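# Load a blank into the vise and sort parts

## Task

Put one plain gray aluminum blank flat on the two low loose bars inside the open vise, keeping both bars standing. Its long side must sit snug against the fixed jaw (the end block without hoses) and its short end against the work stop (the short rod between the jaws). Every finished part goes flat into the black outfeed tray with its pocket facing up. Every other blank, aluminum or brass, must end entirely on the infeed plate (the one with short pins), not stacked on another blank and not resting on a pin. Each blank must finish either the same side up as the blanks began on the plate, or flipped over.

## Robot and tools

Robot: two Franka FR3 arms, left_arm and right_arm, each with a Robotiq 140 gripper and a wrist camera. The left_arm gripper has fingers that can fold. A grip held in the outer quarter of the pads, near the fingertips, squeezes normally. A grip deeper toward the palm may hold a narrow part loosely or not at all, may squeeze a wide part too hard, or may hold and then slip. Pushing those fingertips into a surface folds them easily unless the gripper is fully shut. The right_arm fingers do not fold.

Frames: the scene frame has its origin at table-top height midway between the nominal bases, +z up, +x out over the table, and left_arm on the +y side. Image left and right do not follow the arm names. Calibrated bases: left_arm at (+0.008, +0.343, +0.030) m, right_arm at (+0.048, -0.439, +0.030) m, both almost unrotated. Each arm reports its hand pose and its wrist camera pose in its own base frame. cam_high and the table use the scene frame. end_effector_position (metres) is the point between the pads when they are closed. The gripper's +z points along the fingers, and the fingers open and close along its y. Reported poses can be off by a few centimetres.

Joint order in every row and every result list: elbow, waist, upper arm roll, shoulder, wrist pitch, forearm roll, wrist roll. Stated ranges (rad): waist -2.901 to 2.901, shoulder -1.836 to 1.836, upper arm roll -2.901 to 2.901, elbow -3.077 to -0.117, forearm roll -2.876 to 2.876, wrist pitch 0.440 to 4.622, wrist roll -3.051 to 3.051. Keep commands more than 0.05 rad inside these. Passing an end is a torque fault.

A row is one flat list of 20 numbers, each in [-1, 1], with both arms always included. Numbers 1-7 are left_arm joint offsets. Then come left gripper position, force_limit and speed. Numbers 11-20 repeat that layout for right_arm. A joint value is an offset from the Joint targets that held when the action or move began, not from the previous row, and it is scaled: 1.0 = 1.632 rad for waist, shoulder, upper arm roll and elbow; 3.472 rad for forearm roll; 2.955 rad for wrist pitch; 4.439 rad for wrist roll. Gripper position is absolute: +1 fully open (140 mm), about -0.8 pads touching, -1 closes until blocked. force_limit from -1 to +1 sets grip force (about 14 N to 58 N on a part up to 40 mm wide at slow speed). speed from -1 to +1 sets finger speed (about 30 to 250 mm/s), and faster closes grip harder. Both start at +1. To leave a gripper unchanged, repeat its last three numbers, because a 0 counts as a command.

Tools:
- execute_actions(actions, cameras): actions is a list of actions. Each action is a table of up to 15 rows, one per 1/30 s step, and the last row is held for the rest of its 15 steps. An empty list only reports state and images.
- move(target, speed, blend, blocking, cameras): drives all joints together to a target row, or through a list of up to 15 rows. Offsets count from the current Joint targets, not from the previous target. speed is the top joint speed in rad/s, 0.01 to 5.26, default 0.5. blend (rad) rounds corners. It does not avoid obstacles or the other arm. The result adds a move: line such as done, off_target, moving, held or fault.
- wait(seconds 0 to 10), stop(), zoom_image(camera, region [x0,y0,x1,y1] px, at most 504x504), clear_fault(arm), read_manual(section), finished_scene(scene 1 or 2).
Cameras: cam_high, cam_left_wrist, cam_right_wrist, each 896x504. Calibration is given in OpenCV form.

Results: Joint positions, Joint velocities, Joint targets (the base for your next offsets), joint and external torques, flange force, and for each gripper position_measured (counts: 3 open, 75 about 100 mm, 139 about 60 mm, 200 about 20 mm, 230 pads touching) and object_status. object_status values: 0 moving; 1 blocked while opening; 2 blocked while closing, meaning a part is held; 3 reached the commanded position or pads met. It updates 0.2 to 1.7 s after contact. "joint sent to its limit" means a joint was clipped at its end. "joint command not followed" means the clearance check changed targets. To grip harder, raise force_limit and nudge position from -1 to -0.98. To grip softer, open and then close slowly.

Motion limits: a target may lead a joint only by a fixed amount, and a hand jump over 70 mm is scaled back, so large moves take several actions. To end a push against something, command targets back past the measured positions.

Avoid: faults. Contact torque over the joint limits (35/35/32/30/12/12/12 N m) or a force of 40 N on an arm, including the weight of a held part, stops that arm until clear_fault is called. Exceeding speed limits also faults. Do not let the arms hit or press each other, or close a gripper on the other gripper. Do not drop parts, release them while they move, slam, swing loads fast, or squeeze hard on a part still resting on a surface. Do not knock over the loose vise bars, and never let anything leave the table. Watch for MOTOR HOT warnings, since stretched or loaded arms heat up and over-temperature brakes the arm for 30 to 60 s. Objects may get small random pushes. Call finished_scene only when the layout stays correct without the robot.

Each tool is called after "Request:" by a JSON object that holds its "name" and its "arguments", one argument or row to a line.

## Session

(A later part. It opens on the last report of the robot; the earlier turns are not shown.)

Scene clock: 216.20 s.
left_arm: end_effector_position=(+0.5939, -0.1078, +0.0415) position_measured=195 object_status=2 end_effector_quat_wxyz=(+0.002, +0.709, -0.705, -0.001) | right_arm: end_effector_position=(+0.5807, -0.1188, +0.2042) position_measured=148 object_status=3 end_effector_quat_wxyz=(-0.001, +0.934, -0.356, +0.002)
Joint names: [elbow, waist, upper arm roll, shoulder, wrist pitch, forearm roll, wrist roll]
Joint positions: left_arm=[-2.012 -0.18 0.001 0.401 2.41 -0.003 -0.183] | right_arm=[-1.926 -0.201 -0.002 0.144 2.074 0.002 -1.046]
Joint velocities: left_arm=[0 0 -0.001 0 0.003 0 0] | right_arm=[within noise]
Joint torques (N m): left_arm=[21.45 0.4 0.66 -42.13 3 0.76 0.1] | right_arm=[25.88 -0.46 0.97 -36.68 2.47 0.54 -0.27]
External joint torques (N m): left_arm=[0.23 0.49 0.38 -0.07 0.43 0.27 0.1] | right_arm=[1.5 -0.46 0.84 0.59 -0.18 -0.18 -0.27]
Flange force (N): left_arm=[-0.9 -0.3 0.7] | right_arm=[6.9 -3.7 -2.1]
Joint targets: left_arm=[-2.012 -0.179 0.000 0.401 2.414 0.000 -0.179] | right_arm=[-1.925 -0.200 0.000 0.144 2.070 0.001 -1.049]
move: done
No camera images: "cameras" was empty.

Request:
{"name": "move", "arguments": {
  "target": [-0.00035,0,0,0.00215,0.00139,0,0,-1,-0.5,-1,0,0,0,0,0,0,0,-0.15,-0.9,-0.5],
  "speed": 0.03,
  "cameras": []
}}

Request:
{"name": "move", "arguments": {
  "target": [-0.00027,0,0,0.00162,0.00104,0,0,-1,-0.5,-1,0,0,0,0,0,0,0,-0.15,-0.9,-0.5],
  "speed": 0.03,
  "cameras": []
}}

Scene clock: 218.90 s.
left_arm: end_effector_position=(+0.5939, -0.1078, +0.0395) position_measured=195 object_status=2 end_effector_quat_wxyz=(+0.002, +0.709, -0.705, -0.001) | right_arm: end_effector_position=(+0.5807, -0.1188, +0.2042) position_measured=148 object_status=3 end_effector_quat_wxyz=(-0.001, +0.934, -0.356, +0.002)
Joint names: [elbow, waist, upper arm roll, shoulder, wrist pitch, forearm roll, wrist roll]
Joint positions: left_arm=[-2.012 -0.18 0.001 0.404 2.414 -0.003 -0.183] | right_arm=[-1.926 -0.201 -0.002 0.144 2.074 0.002 -1.046]
Joint torques (N m): left_arm=[21.44 0.43 0.69 -42.13 2.97 0.75 0.1] | right_arm=[25.81 -0.49 0.94 -36.67 2.47 0.53 -0.24]
External joint torques (N m): left_arm=[0.21 0.65 0.51 -0.08 0.39 0.25 0.1] | right_arm=[1.42 -0.45 0.85 0.63 -0.18 -0.2 -0.24]
Flange force (N): left_arm=[-1.1 -0.3 0.6] | right_arm=[6.7 -3.7 -2.0]
Joint targets: left_arm=[-2.013 -0.179 0.000 0.405 2.418 0.000 -0.179] | right_arm=[-1.925 -0.200 0.000 0.144 2.070 0.001 -1.049]
move: done
No camera images: "cameras" was empty.

Scene clock: 219.60 s.
left_arm: end_effector_position=(+0.5939, -0.1078, +0.0381) position_measured=195 object_status=2 end_effector_quat_wxyz=(+0.002, +0.709, -0.705, -0.001) | right_arm: end_effector_position=(+0.5807, -0.1188, +0.2042) position_measured=148 object_status=3 end_effector_quat_wxyz=(-0.001, +0.934, -0.356, +0.002)
Joint names: [elbow, waist, upper arm roll, shoulder, wrist pitch, forearm roll, wrist roll]
Joint positions: left_arm=[-2.013 -0.18 0.001 0.407 2.417 -0.003 -0.183] | right_arm=[-1.926 -0.201 -0.002 0.144 2.074 0.002 -1.046]
Joint velocities: left_arm=[0 0 0 0 0.003 0 0.001] | right_arm=[within noise]
Joint torques (N m): left_arm=[21.28 0.4 0.69 -42.15 3.06 0.76 0.09] | right_arm=[25.82 -0.44 0.96 -36.67 2.47 0.54 -0.2]
External joint torques (N m): left_arm=[0.18 0.56 0.46 -0.11 0.49 0.26 0.09] | right_arm=[1.52 -0.31 0.96 0.54 -0.17 -0.18 -0.2]
Flange force (N): left_arm=[-1.0 0.1 0.8] | right_arm=[6.7 -4.0 -2.2]
Joint targets: left_arm=[-2.013 -0.179 0.000 0.407 2.421 0.000 -0.179] | right_arm=[-1.925 -0.200 0.000 0.144 2.070 0.001 -1.049]
move: done
No camera images: "cameras" was empty.

Request:
{"name": "move", "arguments": {
  "target": [-0.00027,0,0,0.00162,0.00104,0,0,-1,-0.5,-1,0,0,0,0,0,0,0,-0.15,-0.9,-0.5],
  "speed": 0.03,
  "cameras": []
}}

Request:
{"name": "move", "arguments": {
  "target": [-0.00027,0,0,0.00162,0.00104,0,0,-1,-0.5,-1,0,0,0,0,0,0,0,-0.15,-0.9,-0.5],
  "speed": 0.03,
  "cameras": ["cam_left_wrist"]
}}

Scene clock: 223.50 s.
left_arm: end_effector_position=(+0.5943, -0.1079, +0.0380) position_measured=195 object_status=2 end_effector_quat_wxyz=(+0.001, +0.709, -0.705, +0.000) | right_arm: end_effector_position=(+0.5807, -0.1188, +0.2042) position_measured=148 object_status=3 end_effector_quat_wxyz=(-0.001, +0.934, -0.356, +0.002)
Joint names: [elbow, waist, upper arm roll, shoulder, wrist pitch, forearm roll, wrist roll]
Joint positions: left_arm=[-2.013 -0.18 0.001 0.407 2.419 -0.003 -0.182] | right_arm=[-1.926 -0.201 -0.002 0.144 2.074 0.002 -1.046]
Joint torques (N m): left_arm=[21.08 0.33 0.68 -40.65 3.31 0.75 0.12] | right_arm=[25.83 -0.49 0.91 -36.65 2.5 0.5 -0.19]
External joint torques (N m): left_arm=[0 0.53 0.49 1.4 0.74 0.25 0.12] | right_arm=[1.47 -0.33 0.93 0.62 -0.15 -0.22 -0.19]
Flange force (N): left_arm=[-0.6 -2.4 4.0] | right_arm=[6.7 -4.0 -2.0]
Joint targets: left_arm=[-2.013 -0.179 0.000 0.410 2.424 0.000 -0.179] | right_arm=[-1.925 -0.200 0.000 0.144 2.070 0.001 -1.049]
move: done
No camera images: "cameras" was empty.

Scene clock: 224.20 s.
left_arm: end_effector_position=(+0.5946, -0.1080, +0.0380) position_measured=195 object_status=2 end_effector_quat_wxyz=(+0.001, +0.709, -0.705, +0.000) | right_arm: end_effector_position=(+0.5807, -0.1188, +0.2042) position_measured=148 object_status=3 end_effector_quat_wxyz=(-0.001, +0.934, -0.356, +0.002)
Joint names: [elbow, waist, upper arm roll, shoulder, wrist pitch, forearm roll, wrist roll]
Joint positions: left_arm=[-2.013 -0.18 0.001 0.407 2.42 -0.003 -0.181] | right_arm=[-1.926 -0.201 -0.002 0.144 2.074 0.002 -1.046]
Joint torques (N m): left_arm=[20.82 0.19 0.68 -39.16 3.56 0.73 0.04] | right_arm=[25.72 -0.47 0.91 -36.68 2.48 0.54 -0.24]
External joint torques (N m): left_arm=[-0.21 0.23 0.35 2.81 1 0.24 0.04] | right_arm=[1.36 -0.29 0.94 0.53 -0.18 -0.18 -0.24]
Flange force (N): left_arm=[0.4 -4.5 7.2] | right_arm=[6.2 -3.6 -2.0]
Joint targets: left_arm=[-2.014 -0.179 0.000 0.413 2.427 0.000 -0.179] | right_arm=[-1.925 -0.200 0.000 0.144 2.070 0.001 -1.049]
move: done
camera_calibration:
cam_left_wrist: T_world_to_cam=[[-0.99999, -0.00420522, 0.00179655, 0.601079], [-0.00335378, 0.941496, 0.337009, 0.0989759], [-0.00310864, 0.336999, -0.9415, 0.216849], [0, 0, 0, 1]] pos_world=[0.602079, -0.163736, 0.169728]
Images, in order (width x height): cam_left_wrist 896x504.

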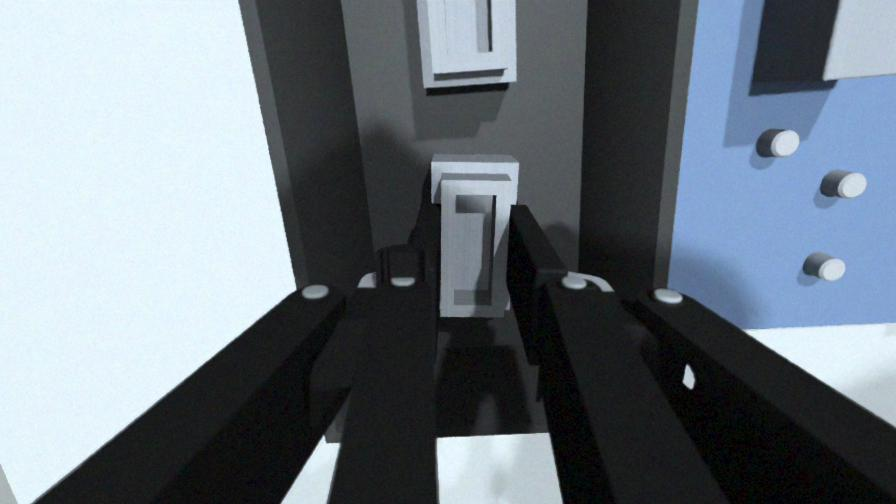

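Request:
{"name": "move", "arguments": {
  "target": [0.00042,0,0,-0.00262,-0.0017,0,0,-1,-0.5,-1,0,0,0,0,0,0,0,-0.15,-0.9,-0.5],
  "speed": 0.05,
  "cameras": []
}}

Request:
{"name": "move", "arguments": {
  "target": [0,0,0,0,0,0,0,-0.2,-0.5,-1,0,0,0,0,0,0,0,-0.15,-0.9,-0.5],
  "speed": 0.05,
  "cameras": ["cam_left_wrist"]
}}

Scene clock: 228.00 s.
left_arm: end_effector_position=(+0.5946, -0.1080, +0.0379) position_measured=195 object_status=2 end_effector_quat_wxyz=(+0.001, +0.709, -0.705, +0.000) | right_arm: end_effector_position=(+0.5807, -0.1188, +0.2042) position_measured=148 object_status=3 end_effector_quat_wxyz=(-0.001, +0.934, -0.356, +0.002)
Joint names: [elbow, waist, upper arm roll, shoulder, wrist pitch, forearm roll, wrist roll]
Joint positions: left_arm=[-2.013 -0.18 0.001 0.407 2.42 -0.003 -0.181] | right_arm=[-1.926 -0.201 -0.002 0.144 2.074 0.002 -1.046]
Joint torques (N m): left_arm=[20.78 0.2 0.68 -40.2 3.14 0.73 0.04] | right_arm=[25.82 -0.56 0.91 -36.73 2.5 0.53 -0.3]
External joint torques (N m): left_arm=[-0.25 0.3 0.4 1.79 0.58 0.24 0.04] | right_arm=[1.51 -0.46 0.87 0.42 -0.15 -0.19 -0.3]
Flange force (N): left_arm=[-0.1 -2.5 4.5] | right_arm=[6.6 -3.4 -2.2]
Joint targets: left_arm=[-2.013 -0.179 0.000 0.408 2.422 0.000 -0.179] | right_arm=[-1.925 -0.200 0.000 0.144 2.070 0.001 -1.049]
move: done
No camera images: "cameras" was empty.

Scene clock: 229.13 s.
left_arm: end_effector_position=(+0.5946, -0.1080, +0.0379) position_measured=154 object_status=0 end_effector_quat_wxyz=(+0.001, +0.709, -0.705, +0.000) | right_arm: end_effector_position=(+0.5807, -0.1188, +0.2042) position_measured=148 object_status=3 end_effector_quat_wxyz=(-0.001, +0.934, -0.356, +0.002)
Joint names: [elbow, waist, upper arm roll, shoulder, wrist pitch, forearm roll, wrist roll]
Joint positions: left_arm=[-2.013 -0.18 0.001 0.407 2.42 -0.003 -0.181] | right_arm=[-1.926 -0.201 -0.002 0.144 2.074 0.002 -1.046]
Joint torques (N m): left_arm=[21.13 0.4 0.73 -41.87 2.79 0.74 0.03] | right_arm=[25.87 -0.48 0.9 -36.67 2.48 0.55 -0.26]
External joint torques (N m): left_arm=[-0.06 0.61 0.54 0.29 0.2 0.25 0.03] | right_arm=[1.49 -0.3 0.94 0.59 -0.17 -0.17 -0.26]
Flange force (N): left_arm=[-0.9 -0.3 0.9] | right_arm=[6.8 -3.9 -2.1]
Joint targets: left_arm=[-2.013 -0.179 0.000 0.408 2.422 0.000 -0.179] | right_arm=[-1.925 -0.200 0.000 0.144 2.070 0.001 -1.049]
move: done
camera_calibration:
cam_left_wrist: T_world_to_cam=[[-0.999992, -0.00372802, 0.00164751, 0.601183], [-0.00295471, 0.941497, 0.337009, 0.0987352], [-0.0028075, 0.337001, -0.9415, 0.216668], [0, 0, 0, 1]] pos_world=[0.602078, -0.163735, 0.169728]
Images, in order (width x height): cam_left_wrist 896x504.

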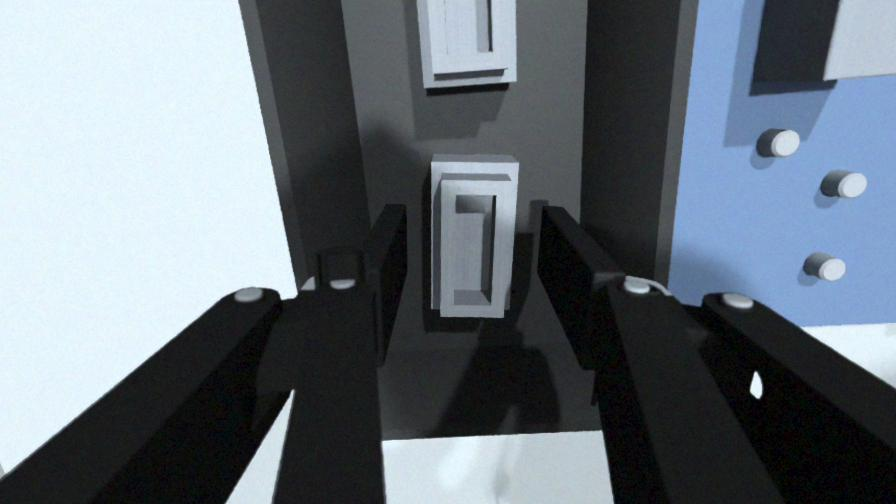

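Request:
{"name": "move", "arguments": {
  "target": [
    [0.031236,0,0,-0.088904,-0.06669,0,0,-0.2,-0.5,-1,0,0,0,0,0,0,0,-0.15,-0.9,-0.5],
    [-0.427083,0.354779,0,-0.762868,-0.185448,0,-0.031088,-0.2,-0.5,-1,0.037037,0.417788,0,0.055875,0.010065,-0.000288,-0.362866,-0.15,-0.9,-0.5]
  ],
  "speed": [0.2, 0.7],
  "blend": [0.03, 0],
  "cameras": ["cam_right_wrist", "cam_high"]
}}

Request:
{"name": "zoom_image", "arguments": {
  "camera": "cam_right_wrist",
  "region": [320, 20, 560, 280]
}}

Request:
{"name": "zoom_image", "arguments": {
  "camera": "cam_high",
  "region": [330, 190, 560, 330]
}}

Scene clock: 247.20 s.
left_arm: end_effector_position=(+0.2777, +0.1156, +0.2517) position_measured=154 object_status=3 end_effector_quat_wxyz=(+0.000, +0.909, -0.416, +0.001) | right_arm: end_effector_position=(+0.5427, +0.2849, +0.1794) position_measured=148 object_status=3 end_effector_quat_wxyz=(-0.002, +0.709, +0.705, -0.002)
Joint names: [elbow, waist, upper arm roll, shoulder, wrist pitch, forearm roll, wrist roll]
Joint positions: left_arm=[-2.71 0.398 -0.001 -0.835 1.876 -0.003 -0.314] | right_arm=[-1.867 0.481 0.001 0.234 2.096 0.002 -2.655]
Joint velocities: left_arm=[within noise] | right_arm=[0 0.001 -0.001 0 0.002 -0.001 -0.006]
Joint torques (N m): left_arm=[24.58 0.96 0.31 -5.19 2.5 0.97 -0.19] | right_arm=[25.78 -0.3 0.7 -38.87 2.72 0.49 -0.33]
External joint torques (N m): left_arm=[-0.24 0.92 0.92 -0.62 -0.1 0.26 -0.19] | right_arm=[1.77 -0.13 0.6 0.96 0.19 -0.32 -0.33]
Flange force (N): left_arm=[-3.6 2.1 0.0] | right_arm=[4.4 8.9 -1.0]
Joint targets: left_arm=[-2.710 0.400 0.000 -0.837 1.874 0.000 -0.317] | right_arm=[-1.865 0.482 0.000 0.236 2.100 0.000 -2.660]
move: done
camera_calibration:
cam_right_wrist: T_world_to_cam=[[0.999838, 0.0125467, -0.0129173, -0.534435], [0.0162507, -0.937705, 0.347053, 0.200164], [-0.00775823, -0.347207, -0.937756, 0.406818], [0, 0, 0, 1]] pos_world=[0.534252, 0.33565, 0.305125]
Images, in order (width x height): cam_high 896x504, cam_right_wrist 896x504.

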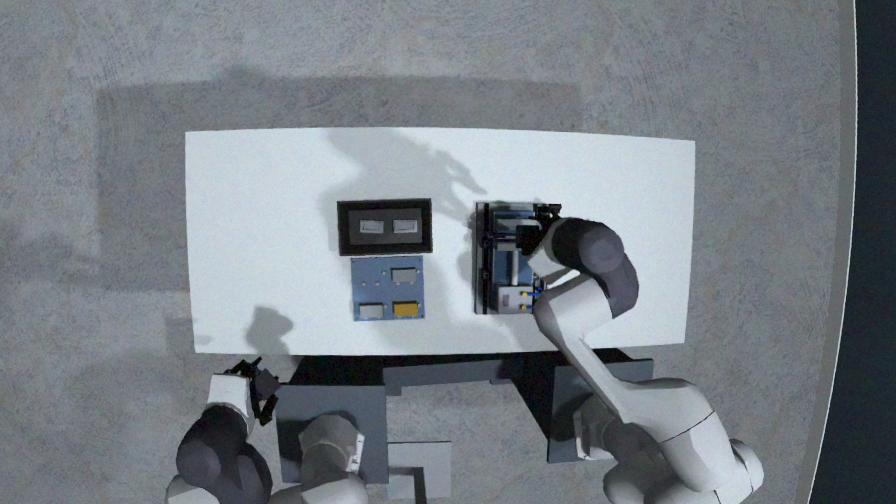

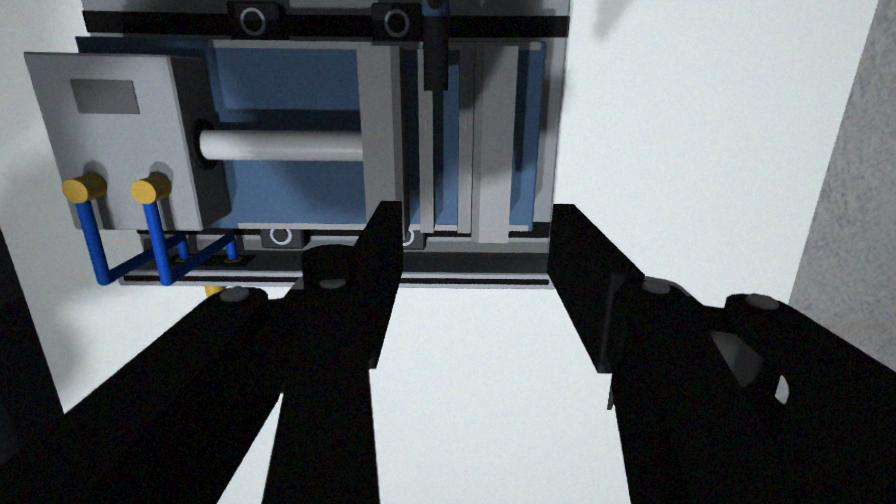

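Scaled by 1.938 from the camera's 896x504 image, which has a finer 1280x720 frame.

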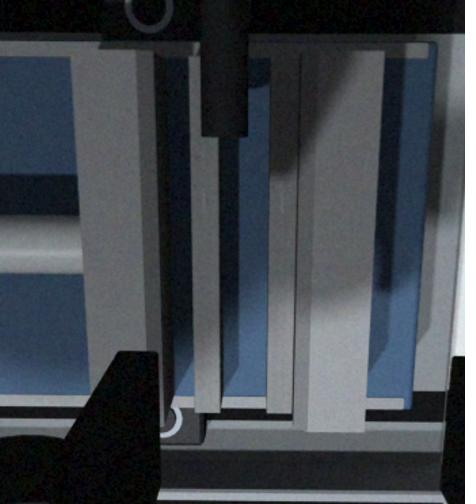

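Scaled by 2.191 from the camera's 896x504 image, which has a finer 1280x720 frame.

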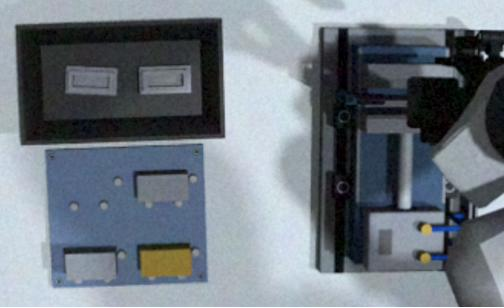

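Request:
{"name": "zoom_image", "arguments": {
  "camera": "cam_right_wrist",
  "region": [400, 30, 500, 100]
}}

Request:
{"name": "zoom_image", "arguments": {
  "camera": "cam_right_wrist",
  "region": [400, 190, 500, 260]
}}

Request:
{"name": "zoom_image", "arguments": {
  "camera": "cam_right_wrist",
  "region": [460, 30, 560, 100]
}}

Request:
{"name": "zoom_image", "arguments": {
  "camera": "cam_right_wrist",
  "region": [460, 190, 560, 260]
}}

Scaled by 5.040 from the camera's 896x504 image, which has a finer 1280x720 frame.

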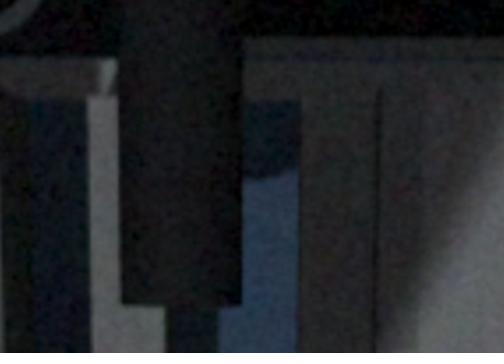

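Scaled by 5.040 from the camera's 896x504 image, which has a finer 1280x720 frame.

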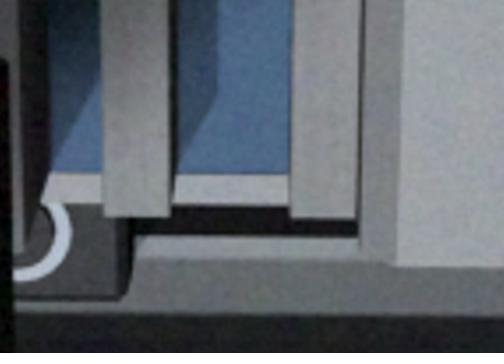

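Scaled by 5.040 from the camera's 896x504 image, which has a finer 1280x720 frame.

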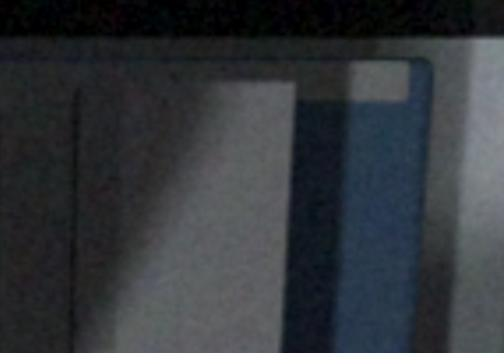

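Scaled by 5.040 from the camera's 896x504 image, which has a finer 1280x720 frame.

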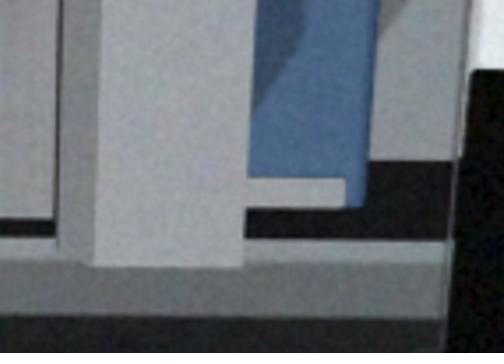

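Request:
{"name": "zoom_image", "arguments": {
  "camera": "cam_right_wrist",
  "region": [110, 250, 230, 310]
}}

Request:
{"name": "zoom_image", "arguments": {
  "camera": "cam_right_wrist",
  "region": [440, 250, 560, 310]
}}

Request:
{"name": "zoom_image", "arguments": {
  "camera": "cam_right_wrist",
  "region": [200, 10, 320, 70]
}}

Request:
{"name": "zoom_image", "arguments": {
  "camera": "cam_right_wrist",
  "region": [440, 0, 560, 60]
}}

Scaled by 4.200 from the camera's 896x504 image, which has a finer 1280x720 frame.

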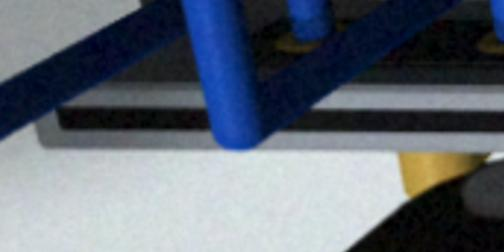

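Scaled by 4.200 from the camera's 896x504 image, which has a finer 1280x720 frame.

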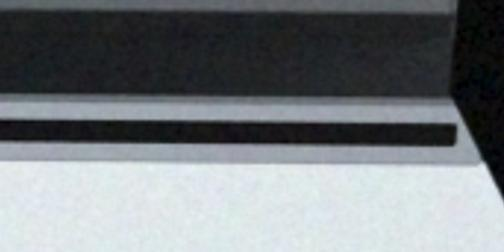

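Scaled by 4.200 from the camera's 896x504 image, which has a finer 1280x720 frame.

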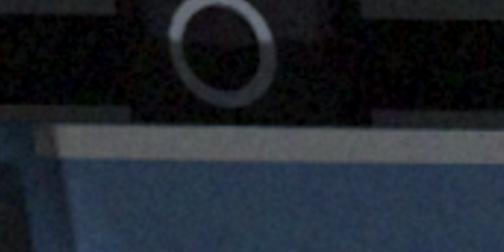

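Scaled by 4.200 from the camera's 896x504 image, which has a finer 1280x720 frame.

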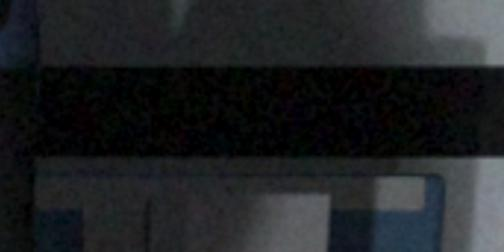

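Request:
{"name": "move", "arguments": {
  "target": [0,0,0,0,0,0,0,-0.2,-0.5,-1,0.249702,0.28851,0,0.206017,-0.024126,0,0.10562,-0.25,-0.5,-0.7],
  "speed": 0.5,
  "cameras": ["cam_right_wrist"]
}}

Request:
{"name": "zoom_image", "arguments": {
  "camera": "cam_right_wrist",
  "region": [360, 100, 600, 300]
}}

Scene clock: 289.77 s.
left_arm: end_effector_position=(+0.2775, +0.1155, +0.2516) position_measured=154 object_status=3 end_effector_quat_wxyz=(+0.000, +0.909, -0.416, +0.001) | right_arm: end_effector_position=(+0.4100, +0.5796, +0.1397) position_measured=160 object_status=3 end_effector_quat_wxyz=(-0.001, +0.704, +0.710, +0.001)
Joint names: [elbow, waist, upper arm roll, shoulder, wrist pitch, forearm roll, wrist roll]
Joint positions: left_arm=[-2.71 0.398 -0.001 -0.835 1.876 -0.003 -0.314] | right_arm=[-1.459 0.954 0.001 0.571 2.033 0.002 -2.197]
Joint velocities: left_arm=[within noise] | right_arm=[-0.001 0 0.001 0.002 0 0.002 0.005]
Joint torques (N m): left_arm=[24.79 0.92 0.28 -5.07 2.58 0.98 -0.19] | right_arm=[26.21 -0.35 1.28 -49.31 2.34 0.59 0.02]
External joint torques (N m): left_arm=[0.11 0.93 0.92 -0.57 0 0.27 -0.19] | right_arm=[1.7 -0.31 0.72 0.73 -0.28 -0.25 0.02]
Flange force (N): left_arm=[-3.2 1.0 -0.5] | right_arm=[10.5 7.7 -1.8]
Joint targets: left_arm=[-2.710 0.400 0.000 -0.837 1.874 0.000 -0.317] | right_arm=[-1.457 0.952 0.000 0.572 2.029 0.000 -2.192]
move: done
camera_calibration:
cam_right_wrist: T_world_to_cam=[[0.999634, 0.0260654, -0.00726872, -0.414457], [0.0269766, -0.938871, 0.343211, 0.489196], [0.00212155, -0.343282, -0.93923, 0.464875], [0, 0, 0, 1]] pos_world=[0.400122, 0.629678, 0.265714]
Images, in order (width x height): cam_right_wrist 896x504.

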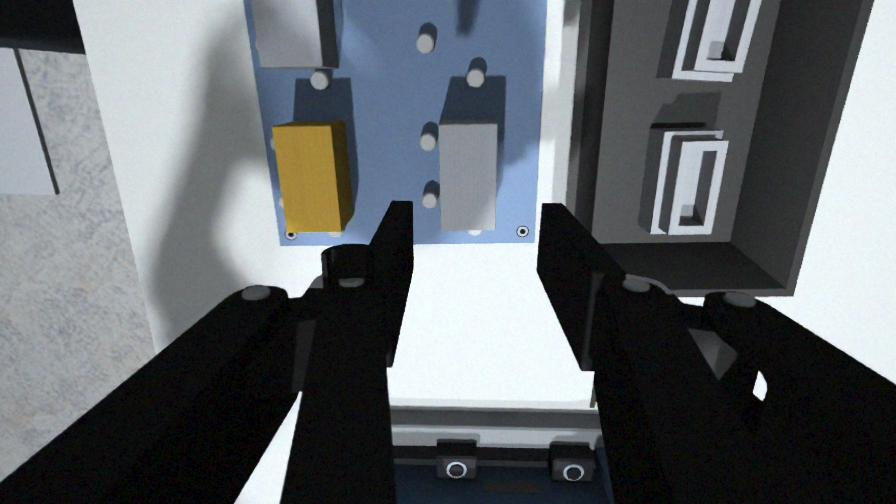

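Scaled by 2.100 from the camera's 896x504 image, which has a finer 1280x720 frame.

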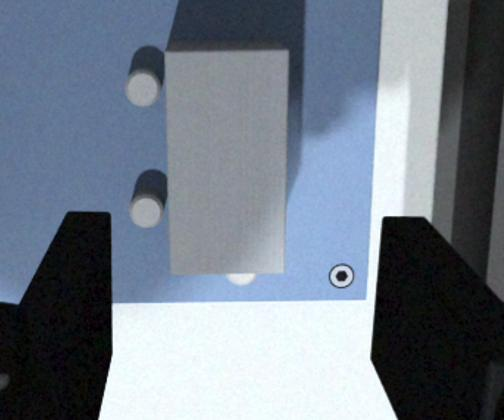

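Request:
{"name": "move", "arguments": {
  "target": [
    [0,0,0,0,0,0,0,-0.2,-0.5,-1,-0.037851,-0.000036,0,0.055501,0.051557,0,-0.006229,-0.25,-0.5,-0.7],
    [0,0,0,0,0,0,0,-0.2,-0.5,-1,-0.042741,-0.000036,0,0.080294,0.06795,0,-0.006229,-0.25,-0.5,-0.7]
  ],
  "speed": [0.25, 0.08],
  "cameras": ["cam_right_wrist"]
}}

Request:
{"name": "zoom_image", "arguments": {
  "camera": "cam_right_wrist",
  "region": [340, 100, 620, 340]
}}

Scene clock: 317.10 s.
left_arm: end_effector_position=(+0.2774, +0.1155, +0.2515) position_measured=154 object_status=3 end_effector_quat_wxyz=(+0.000, +0.909, -0.416, +0.001) | right_arm: end_effector_position=(+0.4090, +0.5781, +0.0325) position_measured=160 object_status=3 end_effector_quat_wxyz=(-0.001, +0.697, +0.717, -0.002)
Joint names: [elbow, waist, upper arm roll, shoulder, wrist pitch, forearm roll, wrist roll]
Joint positions: left_arm=[-2.71 0.398 -0.001 -0.835 1.876 -0.003 -0.314] | right_arm=[-1.526 0.954 0.001 0.702 2.224 0.002 -2.216]
Joint velocities: left_arm=[within noise] | right_arm=[0.001 -0.002 0 0 0.004 0 0]
Joint torques (N m): left_arm=[24.83 0.96 0.29 -5.03 2.57 0.97 -0.2] | right_arm=[24.6 -0.37 1.37 -51.06 2.81 0.49 -0.25]
External joint torques (N m): left_arm=[0.14 0.96 0.93 -0.54 -0.01 0.25 -0.2] | right_arm=[1.49 -0.64 0.48 0.54 0.24 -0.25 -0.25]
Flange force (N): left_arm=[-3.2 0.9 -0.6] | right_arm=[6.9 6.5 0.9]
Joint targets: left_arm=[-2.710 0.400 0.000 -0.837 1.874 0.000 -0.317] | right_arm=[-1.527 0.952 0.000 0.703 2.229 0.000 -2.219]
move: done
camera_calibration:
cam_right_wrist: T_world_to_cam=[[0.998937, 0.0445998, -0.0116299, -0.424517], [0.0458549, -0.936144, 0.348614, 0.515142], [0.00466082, -0.348777, -0.937194, 0.365722], [0, 0, 0, 1]] pos_world=[0.39874, 0.628736, 0.158229]
Images, in order (width x height): cam_right_wrist 896x504.

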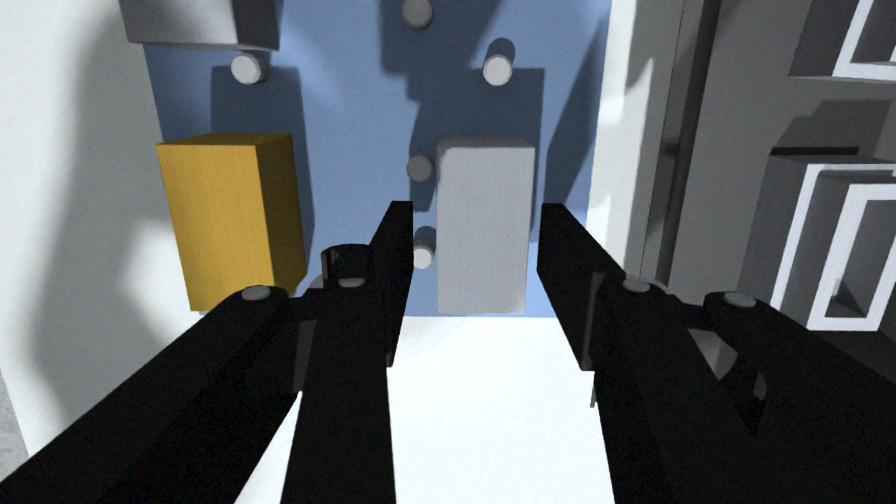

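Scaled by 1.800 from the camera's 896x504 image, which has a finer 1280x720 frame.

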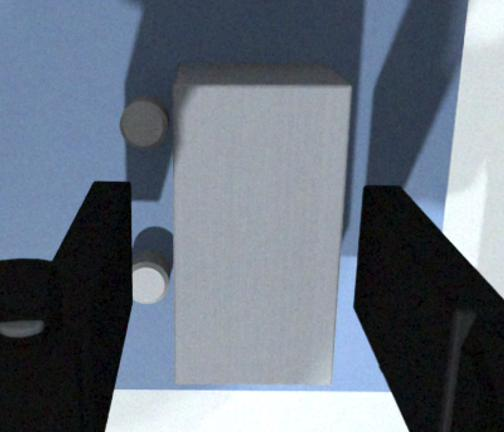

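Request:
{"name": "move", "arguments": {
  "target": [0,0,0,0,0,0,0,-0.2,-0.5,-1,0.004954,-0.001755,0,0.002824,-0.001176,0,-0.000645,-0.25,-0.5,-0.7],
  "speed": 0.08,
  "cameras": ["cam_right_wrist"]
}}

Request:
{"name": "zoom_image", "arguments": {
  "camera": "cam_right_wrist",
  "region": [340, 100, 620, 340]
}}

Scene clock: 334.70 s.
left_arm: end_effector_position=(+0.2774, +0.1155, +0.2515) position_measured=154 object_status=3 end_effector_quat_wxyz=(+0.000, +0.909, -0.416, +0.001) | right_arm: end_effector_position=(+0.4114, +0.5785, +0.0325) position_measured=160 object_status=3 end_effector_quat_wxyz=(-0.001, +0.697, +0.717, -0.001)
Joint names: [elbow, waist, upper arm roll, shoulder, wrist pitch, forearm roll, wrist roll]
Joint positions: left_arm=[-2.71 0.398 -0.001 -0.835 1.876 -0.003 -0.314] | right_arm=[-1.521 0.951 0.001 0.706 2.225 0.002 -2.218]
Joint torques (N m): left_arm=[24.86 0.92 0.28 -4.99 2.59 0.97 -0.17] | right_arm=[25.67 -0.66 1.42 -50.41 2.53 0.49 -0.3]
External joint torques (N m): left_arm=[0.08 0.91 0.91 -0.41 0 0.25 -0.17] | right_arm=[2.35 -0.67 0.72 1.63 -0.07 -0.25 -0.3]
Flange force (N): left_arm=[-3.1 0.5 -0.4] | right_arm=[14.1 12.0 1.9]
Joint targets: left_arm=[-2.710 0.400 0.000 -0.837 1.874 0.000 -0.317] | right_arm=[-1.519 0.950 0.000 0.708 2.226 0.000 -2.222]
move: done
camera_calibration:
cam_right_wrist: T_world_to_cam=[[0.998957, 0.0445729, -0.00991733, -0.426997], [0.0452459, -0.936928, 0.346583, 0.516303], [0.00615637, -0.34667, -0.937967, 0.363979], [0, 0, 0, 1]] pos_world=[0.40095, 0.628951, 0.158224]
Images, in order (width x height): cam_right_wrist 896x504.

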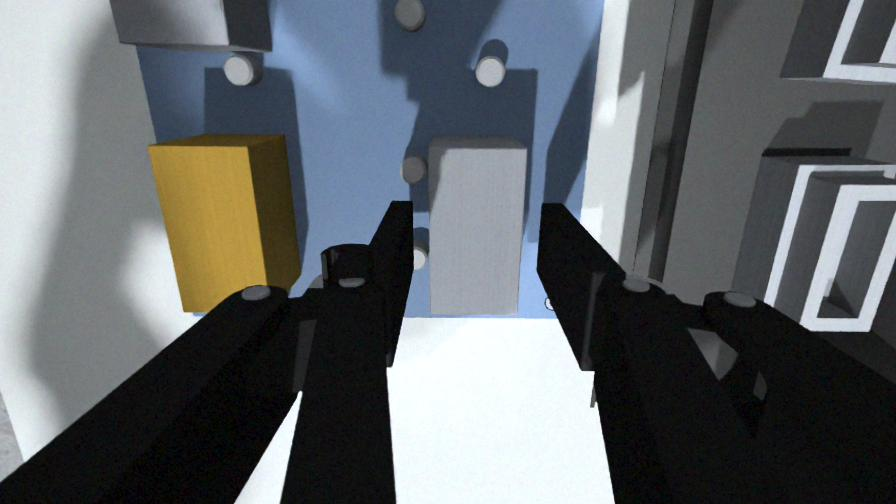

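Scaled by 1.800 from the camera's 896x504 image, which has a finer 1280x720 frame.

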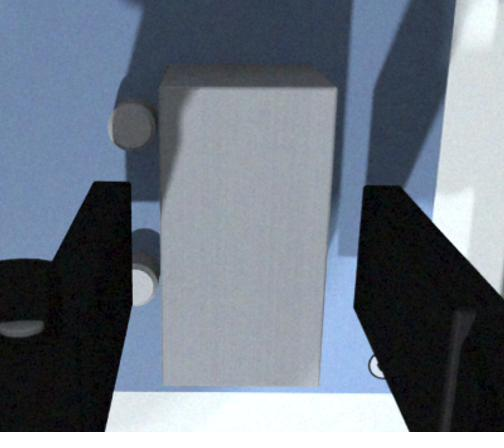

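Request:
{"name": "move", "arguments": {
  "target": [0,0,0,0,0,0,0,-0.2,-0.5,-1,0,0,0,0,0,0,0,-1,-0.3,-1],
  "speed": 0.08,
  "cameras": []
}}

Request:
{"name": "wait", "arguments": {
  "seconds": 0.8,
  "cameras": ["cam_right_wrist"]
}}

Scene clock: 337.67 s.
left_arm: end_effector_position=(+0.2774, +0.1155, +0.2515) position_measured=154 object_status=3 end_effector_quat_wxyz=(+0.000, +0.909, -0.416, +0.001) | right_arm: end_effector_position=(+0.4116, +0.5786, +0.0325) position_measured=183 object_status=0 end_effector_quat_wxyz=(-0.001, +0.697, +0.717, -0.001)
Joint names: [elbow, waist, upper arm roll, shoulder, wrist pitch, forearm roll, wrist roll]
Joint positions: left_arm=[-2.71 0.398 -0.001 -0.835 1.876 -0.003 -0.314] | right_arm=[-1.52 0.951 0.001 0.706 2.225 0.002 -2.219]
Joint torques (N m): left_arm=[24.89 0.9 0.31 -5.03 2.61 0.98 -0.19] | right_arm=[24.74 -0.54 1.48 -50.68 2.73 0.5 -0.23]
External joint torques (N m): left_arm=[0.19 0.94 1 -0.52 0.03 0.27 -0.19] | right_arm=[1.42 -0.53 0.79 1.37 0.12 -0.24 -0.23]
Flange force (N): left_arm=[-3.3 0.6 -0.6] | right_arm=[9.1 7.9 2.0]
Joint targets: left_arm=[-2.710 0.400 0.000 -0.837 1.874 0.000 -0.317] | right_arm=[-1.519 0.950 0.000 0.708 2.226 0.000 -2.222]
move: done
No camera images: "cameras" was empty.

Scene clock: 338.47 s.
left_arm: end_effector_position=(+0.2774, +0.1155, +0.2515) position_measured=154 object_status=3 end_effector_quat_wxyz=(+0.000, +0.909, -0.416, +0.001) | right_arm: end_effector_position=(+0.4116, +0.5786, +0.0325) position_measured=183 object_status=2 end_effector_quat_wxyz=(-0.001, +0.697, +0.717, -0.001)
Joint names: [elbow, waist, upper arm roll, shoulder, wrist pitch, forearm roll, wrist roll]
Joint positions: left_arm=[-2.71 0.398 -0.001 -0.835 1.876 -0.003 -0.314] | right_arm=[-1.52 0.951 0.001 0.706 2.225 0.002 -2.219]
Joint torques (N m): left_arm=[24.86 0.9 0.28 -5.02 2.6 0.97 -0.19] | right_arm=[24.77 -0.63 1.37 -50.79 2.72 0.5 -0.25]
External joint torques (N m): left_arm=[0.1 0.87 0.88 -0.48 0.01 0.25 -0.19] | right_arm=[1.57 -0.58 0.71 1.08 0.13 -0.23 -0.25]
Flange force (N): left_arm=[-3.0 0.7 -0.4] | right_arm=[8.9 7.9 1.6]
Joint targets: left_arm=[-2.710 0.400 0.000 -0.837 1.874 0.000 -0.317] | right_arm=[-1.519 0.950 0.000 0.708 2.226 0.000 -2.222]
Tool commands: left_gripper/position=-0.2 left_gripper/force_limit=-0.5 left_gripper/speed=-1.0 right_gripper/position=-1.0 right_gripper/force_limit=-0.3 right_gripper/speed=-1.0
wait: 0.80 s; at rest by 0.17 s
camera_calibration:
cam_right_wrist: T_world_to_cam=[[0.998923, 0.0453668, -0.00976856, -0.427613], [0.0459404, -0.936968, 0.346382, 0.516138], [0.00656141, -0.346458, -0.938043, 0.363822], [0, 0, 0, 1]] pos_world=[0.401053, 0.629053, 0.158323]
Images, in order (width x height): cam_right_wrist 896x504.

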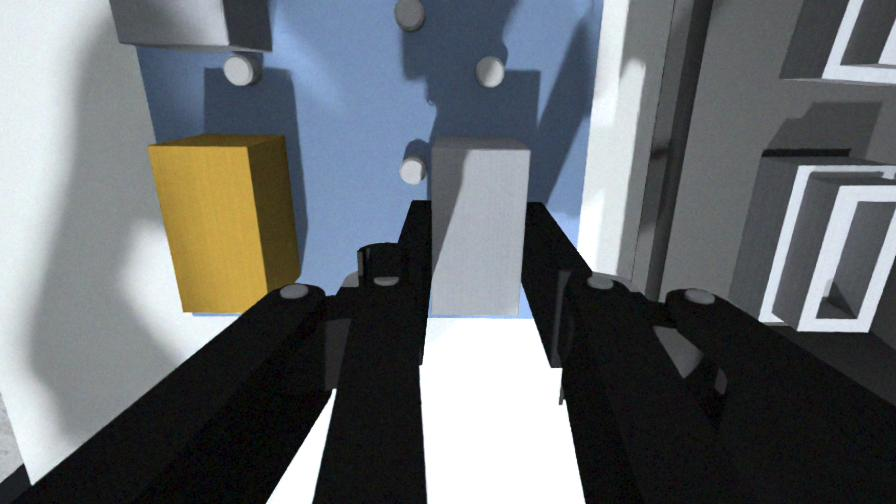

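Request:
{"name": "move", "arguments": {
  "target": [
    [0,0,0,0,0,0,0,-0.2,-0.5,-1,0.0048,0,0,-0.02431,-0.01608,0,0,-1,-0.3,-1],
    [0,0,0,0,0,0,0,-0.2,-0.5,-1,0.01937,0,0,-0.0551,-0.04113,0,0,-1,-0.3,-1],
    [0,0,0,0,0,0,0,-0.2,-0.5,-1,0.07727,0,0,-0.09835,-0.097,0,0,-1,-0.3,-1]
  ],
  "speed": [0.12,0.25,0.35],
  "blend": [0.01,0.03,0],
  "cameras": ["cam_right_wrist"]
}}

Scene clock: 376.07 s.
left_arm: end_effector_position=(+0.2773, +0.1155, +0.2515) position_measured=154 object_status=3 end_effector_quat_wxyz=(+0.000, +0.909, -0.416, +0.001) | right_arm: end_effector_position=(+0.4121, +0.5795, +0.1788) position_measured=183 object_status=2 end_effector_quat_wxyz=(-0.001, +0.697, +0.717, +0.000)
Joint names: [elbow, waist, upper arm roll, shoulder, wrist pitch, forearm roll, wrist roll]
Joint positions: left_arm=[-2.71 0.398 -0.001 -0.835 1.876 -0.003 -0.314] | right_arm=[-1.394 0.951 0.001 0.548 1.943 0.002 -2.219]
Joint velocities: left_arm=[within noise] | right_arm=[0.001 -0.001 0 -0.001 -0.003 -0.001 -0.001]
Joint torques (N m): left_arm=[24.94 0.91 0.23 -5 2.61 0.97 -0.18] | right_arm=[27.12 -0.57 1.22 -49.94 2.51 0.62 -0.25]
External joint torques (N m): left_arm=[0.17 0.92 0.87 -0.46 0.02 0.25 -0.18] | right_arm=[2.15 -0.43 0.76 0.09 -0.13 -0.25 -0.25]
Flange force (N): left_arm=[-3.0 0.5 -0.5] | right_arm=[10.6 8.7 -3.6]
Joint targets: left_arm=[-2.710 0.400 0.000 -0.837 1.874 0.000 -0.317] | right_arm=[-1.393 0.950 0.000 0.547 1.939 0.000 -2.222]
move: done
camera_calibration:
cam_right_wrist: T_world_to_cam=[[0.998908, 0.0459535, -0.00840051, -0.427396], [0.0460314, -0.937597, 0.344663, 0.466774], [0.00796218, -0.344674, -0.938689, 0.499834], [0, 0, 0, 1]] pos_world=[0.401463, 0.629566, 0.304718]
Images, in order (width x height): cam_right_wrist 896x504.

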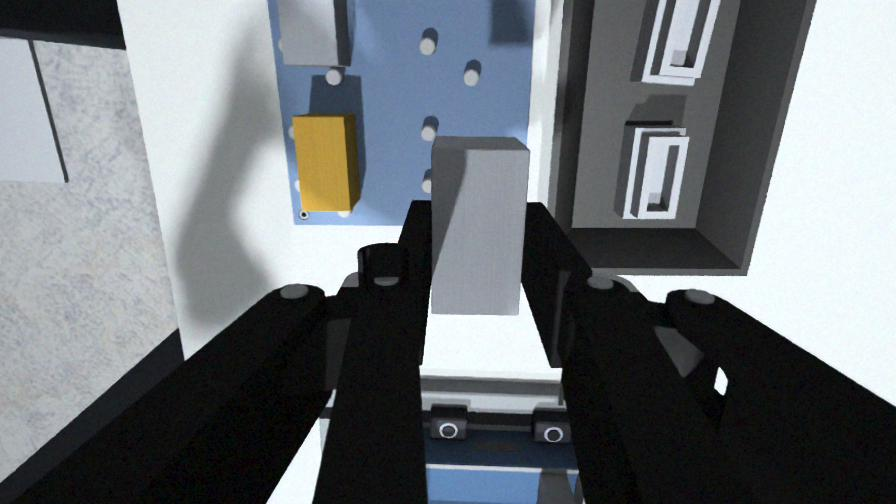

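Request:
{"name": "move", "arguments": {
  "target": [0,0,0,0,0,0,0,-0.2,-0.5,-1,-0.32169,-0.269,0,-0.21477,0.05976,0,-0.09243,-1,-0.3,-1],
  "speed": 0.4,
  "cameras": ["cam_right_wrist"]
}}

Scene clock: 383.27 s.
left_arm: end_effector_position=(+0.2773, +0.1155, +0.2515) position_measured=154 object_status=3 end_effector_quat_wxyz=(+0.001, +0.909, -0.416, +0.001) | right_arm: end_effector_position=(+0.5242, +0.2922, +0.1780) position_measured=183 object_status=2 end_effector_quat_wxyz=(-0.001, +0.710, +0.705, -0.003)
Joint names: [elbow, waist, upper arm roll, shoulder, wrist pitch, forearm roll, wrist roll]
Joint positions: left_arm=[-2.71 0.398 -0.001 -0.835 1.876 -0.003 -0.314] | right_arm=[-1.918 0.51 -0.002 0.2 2.11 0.001 -2.627]
Joint velocities: left_arm=[within noise] | right_arm=[-0.001 0 0 -0.001 0.001 -0.001 -0.006]
Joint torques (N m): left_arm=[24.86 0.88 0.25 -4.97 2.61 0.96 -0.18] | right_arm=[25.92 -0.38 1.27 -39.86 2.9 0.61 -0.15]
External joint torques (N m): left_arm=[0.08 0.88 0.9 -0.37 0.03 0.25 -0.18] | right_arm=[1.96 -0.36 1.09 -1.12 0.36 -0.2 -0.15]
Flange force (N): left_arm=[-2.9 0.3 -0.3] | right_arm=[2.2 3.6 -2.9]
Joint targets: left_arm=[-2.710 0.400 0.000 -0.837 1.874 0.000 -0.317] | right_arm=[-1.918 0.510 0.000 0.197 2.116 0.000 -2.632]
move: done
camera_calibration:
cam_right_wrist: T_world_to_cam=[[0.999848, 0.0101418, -0.0142088, -0.515125], [0.0144657, -0.936951, 0.349162, 0.208172], [-0.00977178, -0.349315, -0.936955, 0.409557], [0, 0, 0, 1]] pos_world=[0.516037, 0.343335, 0.303731]
Images, in order (width x height): cam_right_wrist 896x504.

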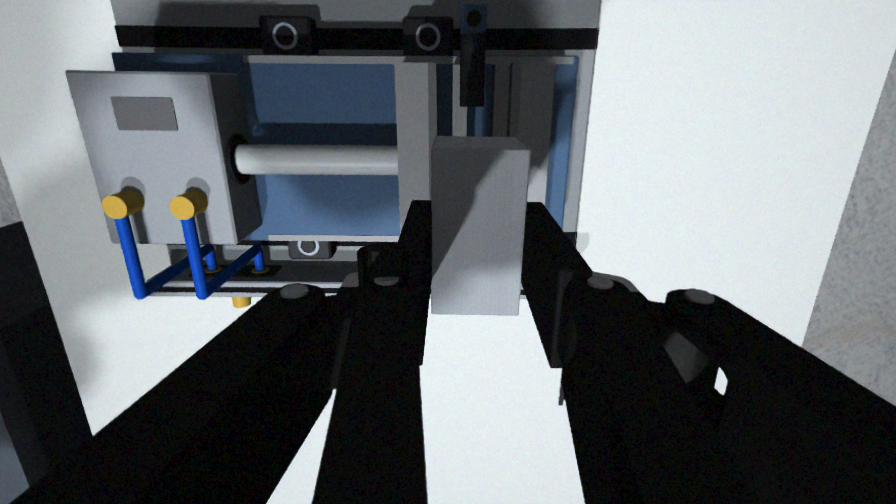

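Request:
{"name": "move", "arguments": {
  "target": [
    [0,0,0,0,0,0,0,-0.2,-0.5,-1,-0.027036,0.002093,0,0.038171,0.036014,0,-0.000676,-1,-0.3,-1],
    [0,0,0,0,0,0,0,-0.2,-0.5,-1,-0.037985,0.002093,0,0.056931,0.052422,0,-0.000676,-1,-0.3,-1]
  ],
  "speed": [0.2,0.08],
  "blend": [0.01,0],
  "cameras": ["cam_right_wrist"]
}}

Scene clock: 419.87 s.
left_arm: end_effector_position=(+0.2773, +0.1155, +0.2514) position_measured=154 object_status=3 end_effector_quat_wxyz=(+0.001, +0.909, -0.416, +0.001) | right_arm: end_effector_position=(+0.5258, +0.2944, +0.1090) position_measured=183 object_status=2 end_effector_quat_wxyz=(-0.001, +0.707, +0.707, -0.003)
Joint names: [elbow, waist, upper arm roll, shoulder, wrist pitch, forearm roll, wrist roll]
Joint positions: left_arm=[-2.71 0.398 -0.001 -0.835 1.876 -0.003 -0.314] | right_arm=[-1.98 0.512 -0.002 0.29 2.264 0.001 -2.632]
Joint velocities: left_arm=[within noise] | right_arm=[-0.001 0.001 -0.002 0 0.005 0 0]
Joint torques (N m): left_arm=[24.88 0.9 0.26 -4.98 2.62 0.97 -0.19] | right_arm=[24.8 0.12 1.25 -40.79 3.03 0.53 -0.23]
External joint torques (N m): left_arm=[0.13 0.89 0.9 -0.45 0.03 0.26 -0.19] | right_arm=[2.01 0.27 1.1 -0.34 0.49 -0.2 -0.23]
Flange force (N): left_arm=[-3.0 0.5 -0.4] | right_arm=[3.7 5.4 -1.0]
Joint targets: left_arm=[-2.710 0.400 0.000 -0.837 1.874 0.000 -0.317] | right_arm=[-1.980 0.514 0.000 0.289 2.271 0.000 -2.635]
move: done
camera_calibration:
cam_right_wrist: T_world_to_cam=[[0.999774, 0.0169225, -0.0128407, -0.519776], [0.0203395, -0.936969, 0.348821, 0.231174], [-0.00612838, -0.349004, -0.937101, 0.343658], [0, 0, 0, 1]] pos_world=[0.517063, 0.345337, 0.23473]
Images, in order (width x height): cam_right_wrist 896x504.

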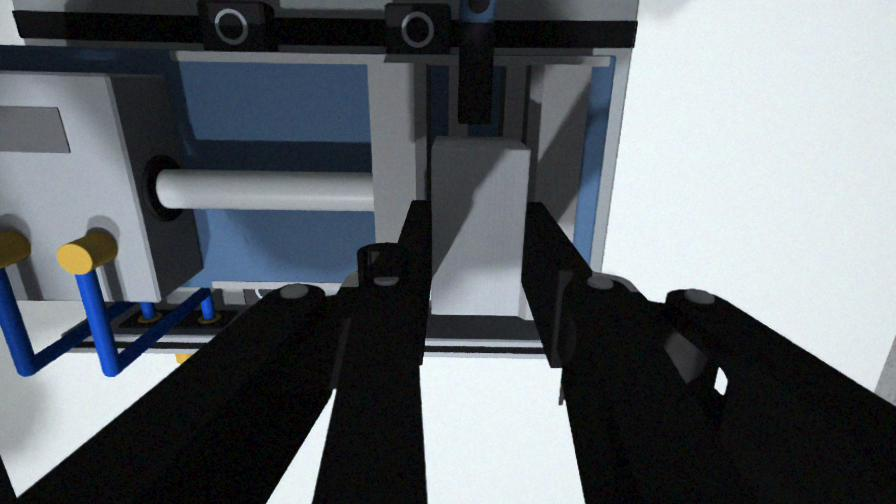

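Request:
{"name": "zoom_image", "arguments": {
  "camera": "cam_right_wrist",
  "region": [390, 80, 620, 330]
}}

Scaled by 2.016 from the camera's 896x504 image, which has a finer 1280x720 frame.

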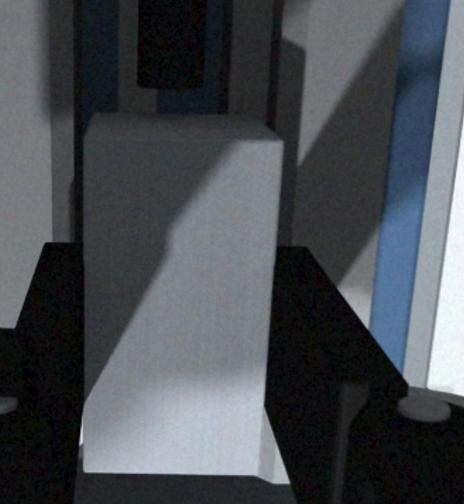

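Request:
{"name": "move", "arguments": {
  "target": [0,0,0,0,0,0,0,-0.2,-0.5,-1,0.004034,-0.001076,0,0.002802,-0.000682,0,-0.000396,-1,-0.3,-1],
  "speed": 0.03
}}

Request:
{"name": "move", "arguments": {
  "target": [0,0,0,0,0,0,0,-0.2,-0.5,-1,0.002017,-0.000538,0,0.001401,-0.000341,0,-0.000198,-1,-0.3,-1],
  "speed": 0.03
}}

Scene clock: 425.37 s.
left_arm: end_effector_position=(+0.2773, +0.1155, +0.2514) position_measured=154 object_status=3 end_effector_quat_wxyz=(+0.001, +0.909, -0.416, +0.001) | right_arm: end_effector_position=(+0.5267, +0.2950, +0.1083) position_measured=183 object_status=2 end_effector_quat_wxyz=(-0.001, +0.707, +0.707, -0.003)
Joint names: [elbow, waist, upper arm roll, shoulder, wrist pitch, forearm roll, wrist roll]
Joint positions: left_arm=[-2.71 0.398 -0.001 -0.835 1.876 -0.003 -0.314] | right_arm=[-1.977 0.512 -0.002 0.294 2.265 0.001 -2.633]
Joint torques (N m): left_arm=[24.87 0.87 0.27 -4.97 2.61 0.97 -0.21] | right_arm=[25.41 -0.35 1.32 -40.5 2.65 0.55 -0.2]
External joint torques (N m): left_arm=[0.17 0.87 0.92 -0.45 0.04 0.25 -0.21] | right_arm=[2.72 -0.23 1.13 -0.12 0.12 -0.17 -0.2]
Flange force (N): left_arm=[-2.9 0.4 -0.5] | right_arm=[5.2 9.2 -2.0]
Joint targets: left_arm=[-2.710 0.400 0.000 -0.837 1.874 0.000 -0.317] | right_arm=[-1.973 0.512 0.000 0.294 2.269 0.000 -2.637]
move: done
camera_calibration:
cam_left_wrist: T_world_to_cam=[[-0.757131, -0.653262, 0.00114569, 0.292089], [-0.614862, 0.713216, 0.336554, 0.0115743], [-0.220675, 0.254111, -0.941663, 0.411568], [0, 0, 0, 1]] pos_world=[0.319089, 0.0779716, 0.383328]
cam_right_wrist: T_world_to_cam=[[0.999755, 0.0183619, -0.0123979, -0.521194], [0.0215321, -0.937065, 0.348491, 0.231495], [-0.00521868, -0.348672, -0.93723, 0.342567], [0, 0, 0, 1]] pos_world=[0.51787, 0.345939, 0.233929]

Scene clock: 426.07 s.
left_arm: end_effector_position=(+0.2773, +0.1155, +0.2514) position_measured=154 object_status=3 end_effector_quat_wxyz=(+0.001, +0.909, -0.416, +0.001) | right_arm: end_effector_position=(+0.5277, +0.2956, +0.1083) position_measured=183 object_status=2 end_effector_quat_wxyz=(-0.001, +0.706, +0.708, -0.002)
Joint names: [elbow, waist, upper arm roll, shoulder, wrist pitch, forearm roll, wrist roll]
Joint positions: left_arm=[-2.71 0.398 -0.001 -0.835 1.876 -0.003 -0.314] | right_arm=[-1.973 0.512 -0.002 0.296 2.265 0.001 -2.634]
Joint torques (N m): left_arm=[24.87 0.88 0.28 -4.96 2.63 0.97 -0.17] | right_arm=[25.35 -0.55 1.38 -40.49 2.66 0.5 -0.18]
External joint torques (N m): left_arm=[0.15 0.9 0.93 -0.46 0.04 0.26 -0.17] | right_arm=[2.55 -0.39 1.23 0.16 0.11 -0.22 -0.18]
Flange force (N): left_arm=[-3.1 0.5 -0.4] | right_arm=[5.1 9.3 -1.4]
Joint targets: left_arm=[-2.710 0.400 0.000 -0.837 1.874 0.000 -0.317] | right_arm=[-1.970 0.511 0.000 0.296 2.268 0.000 -2.638]
move: done
camera_calibration:
cam_left_wrist: T_world_to_cam=[[-0.757131, -0.653262, 0.00114569, 0.292089], [-0.614862, 0.713216, 0.336554, 0.0115743], [-0.220675, 0.254111, -0.941663, 0.411568], [0, 0, 0, 1]] pos_world=[0.319089, 0.0779716, 0.383328]
cam_right_wrist: T_world_to_cam=[[0.999745, 0.0194348, -0.0115021, -0.522687], [0.0222238, -0.937187, 0.34812, 0.231682], [-0.00401397, -0.348287, -0.937379, 0.342116], [0, 0, 0, 1]] pos_world=[0.518778, 0.346442, 0.234028]


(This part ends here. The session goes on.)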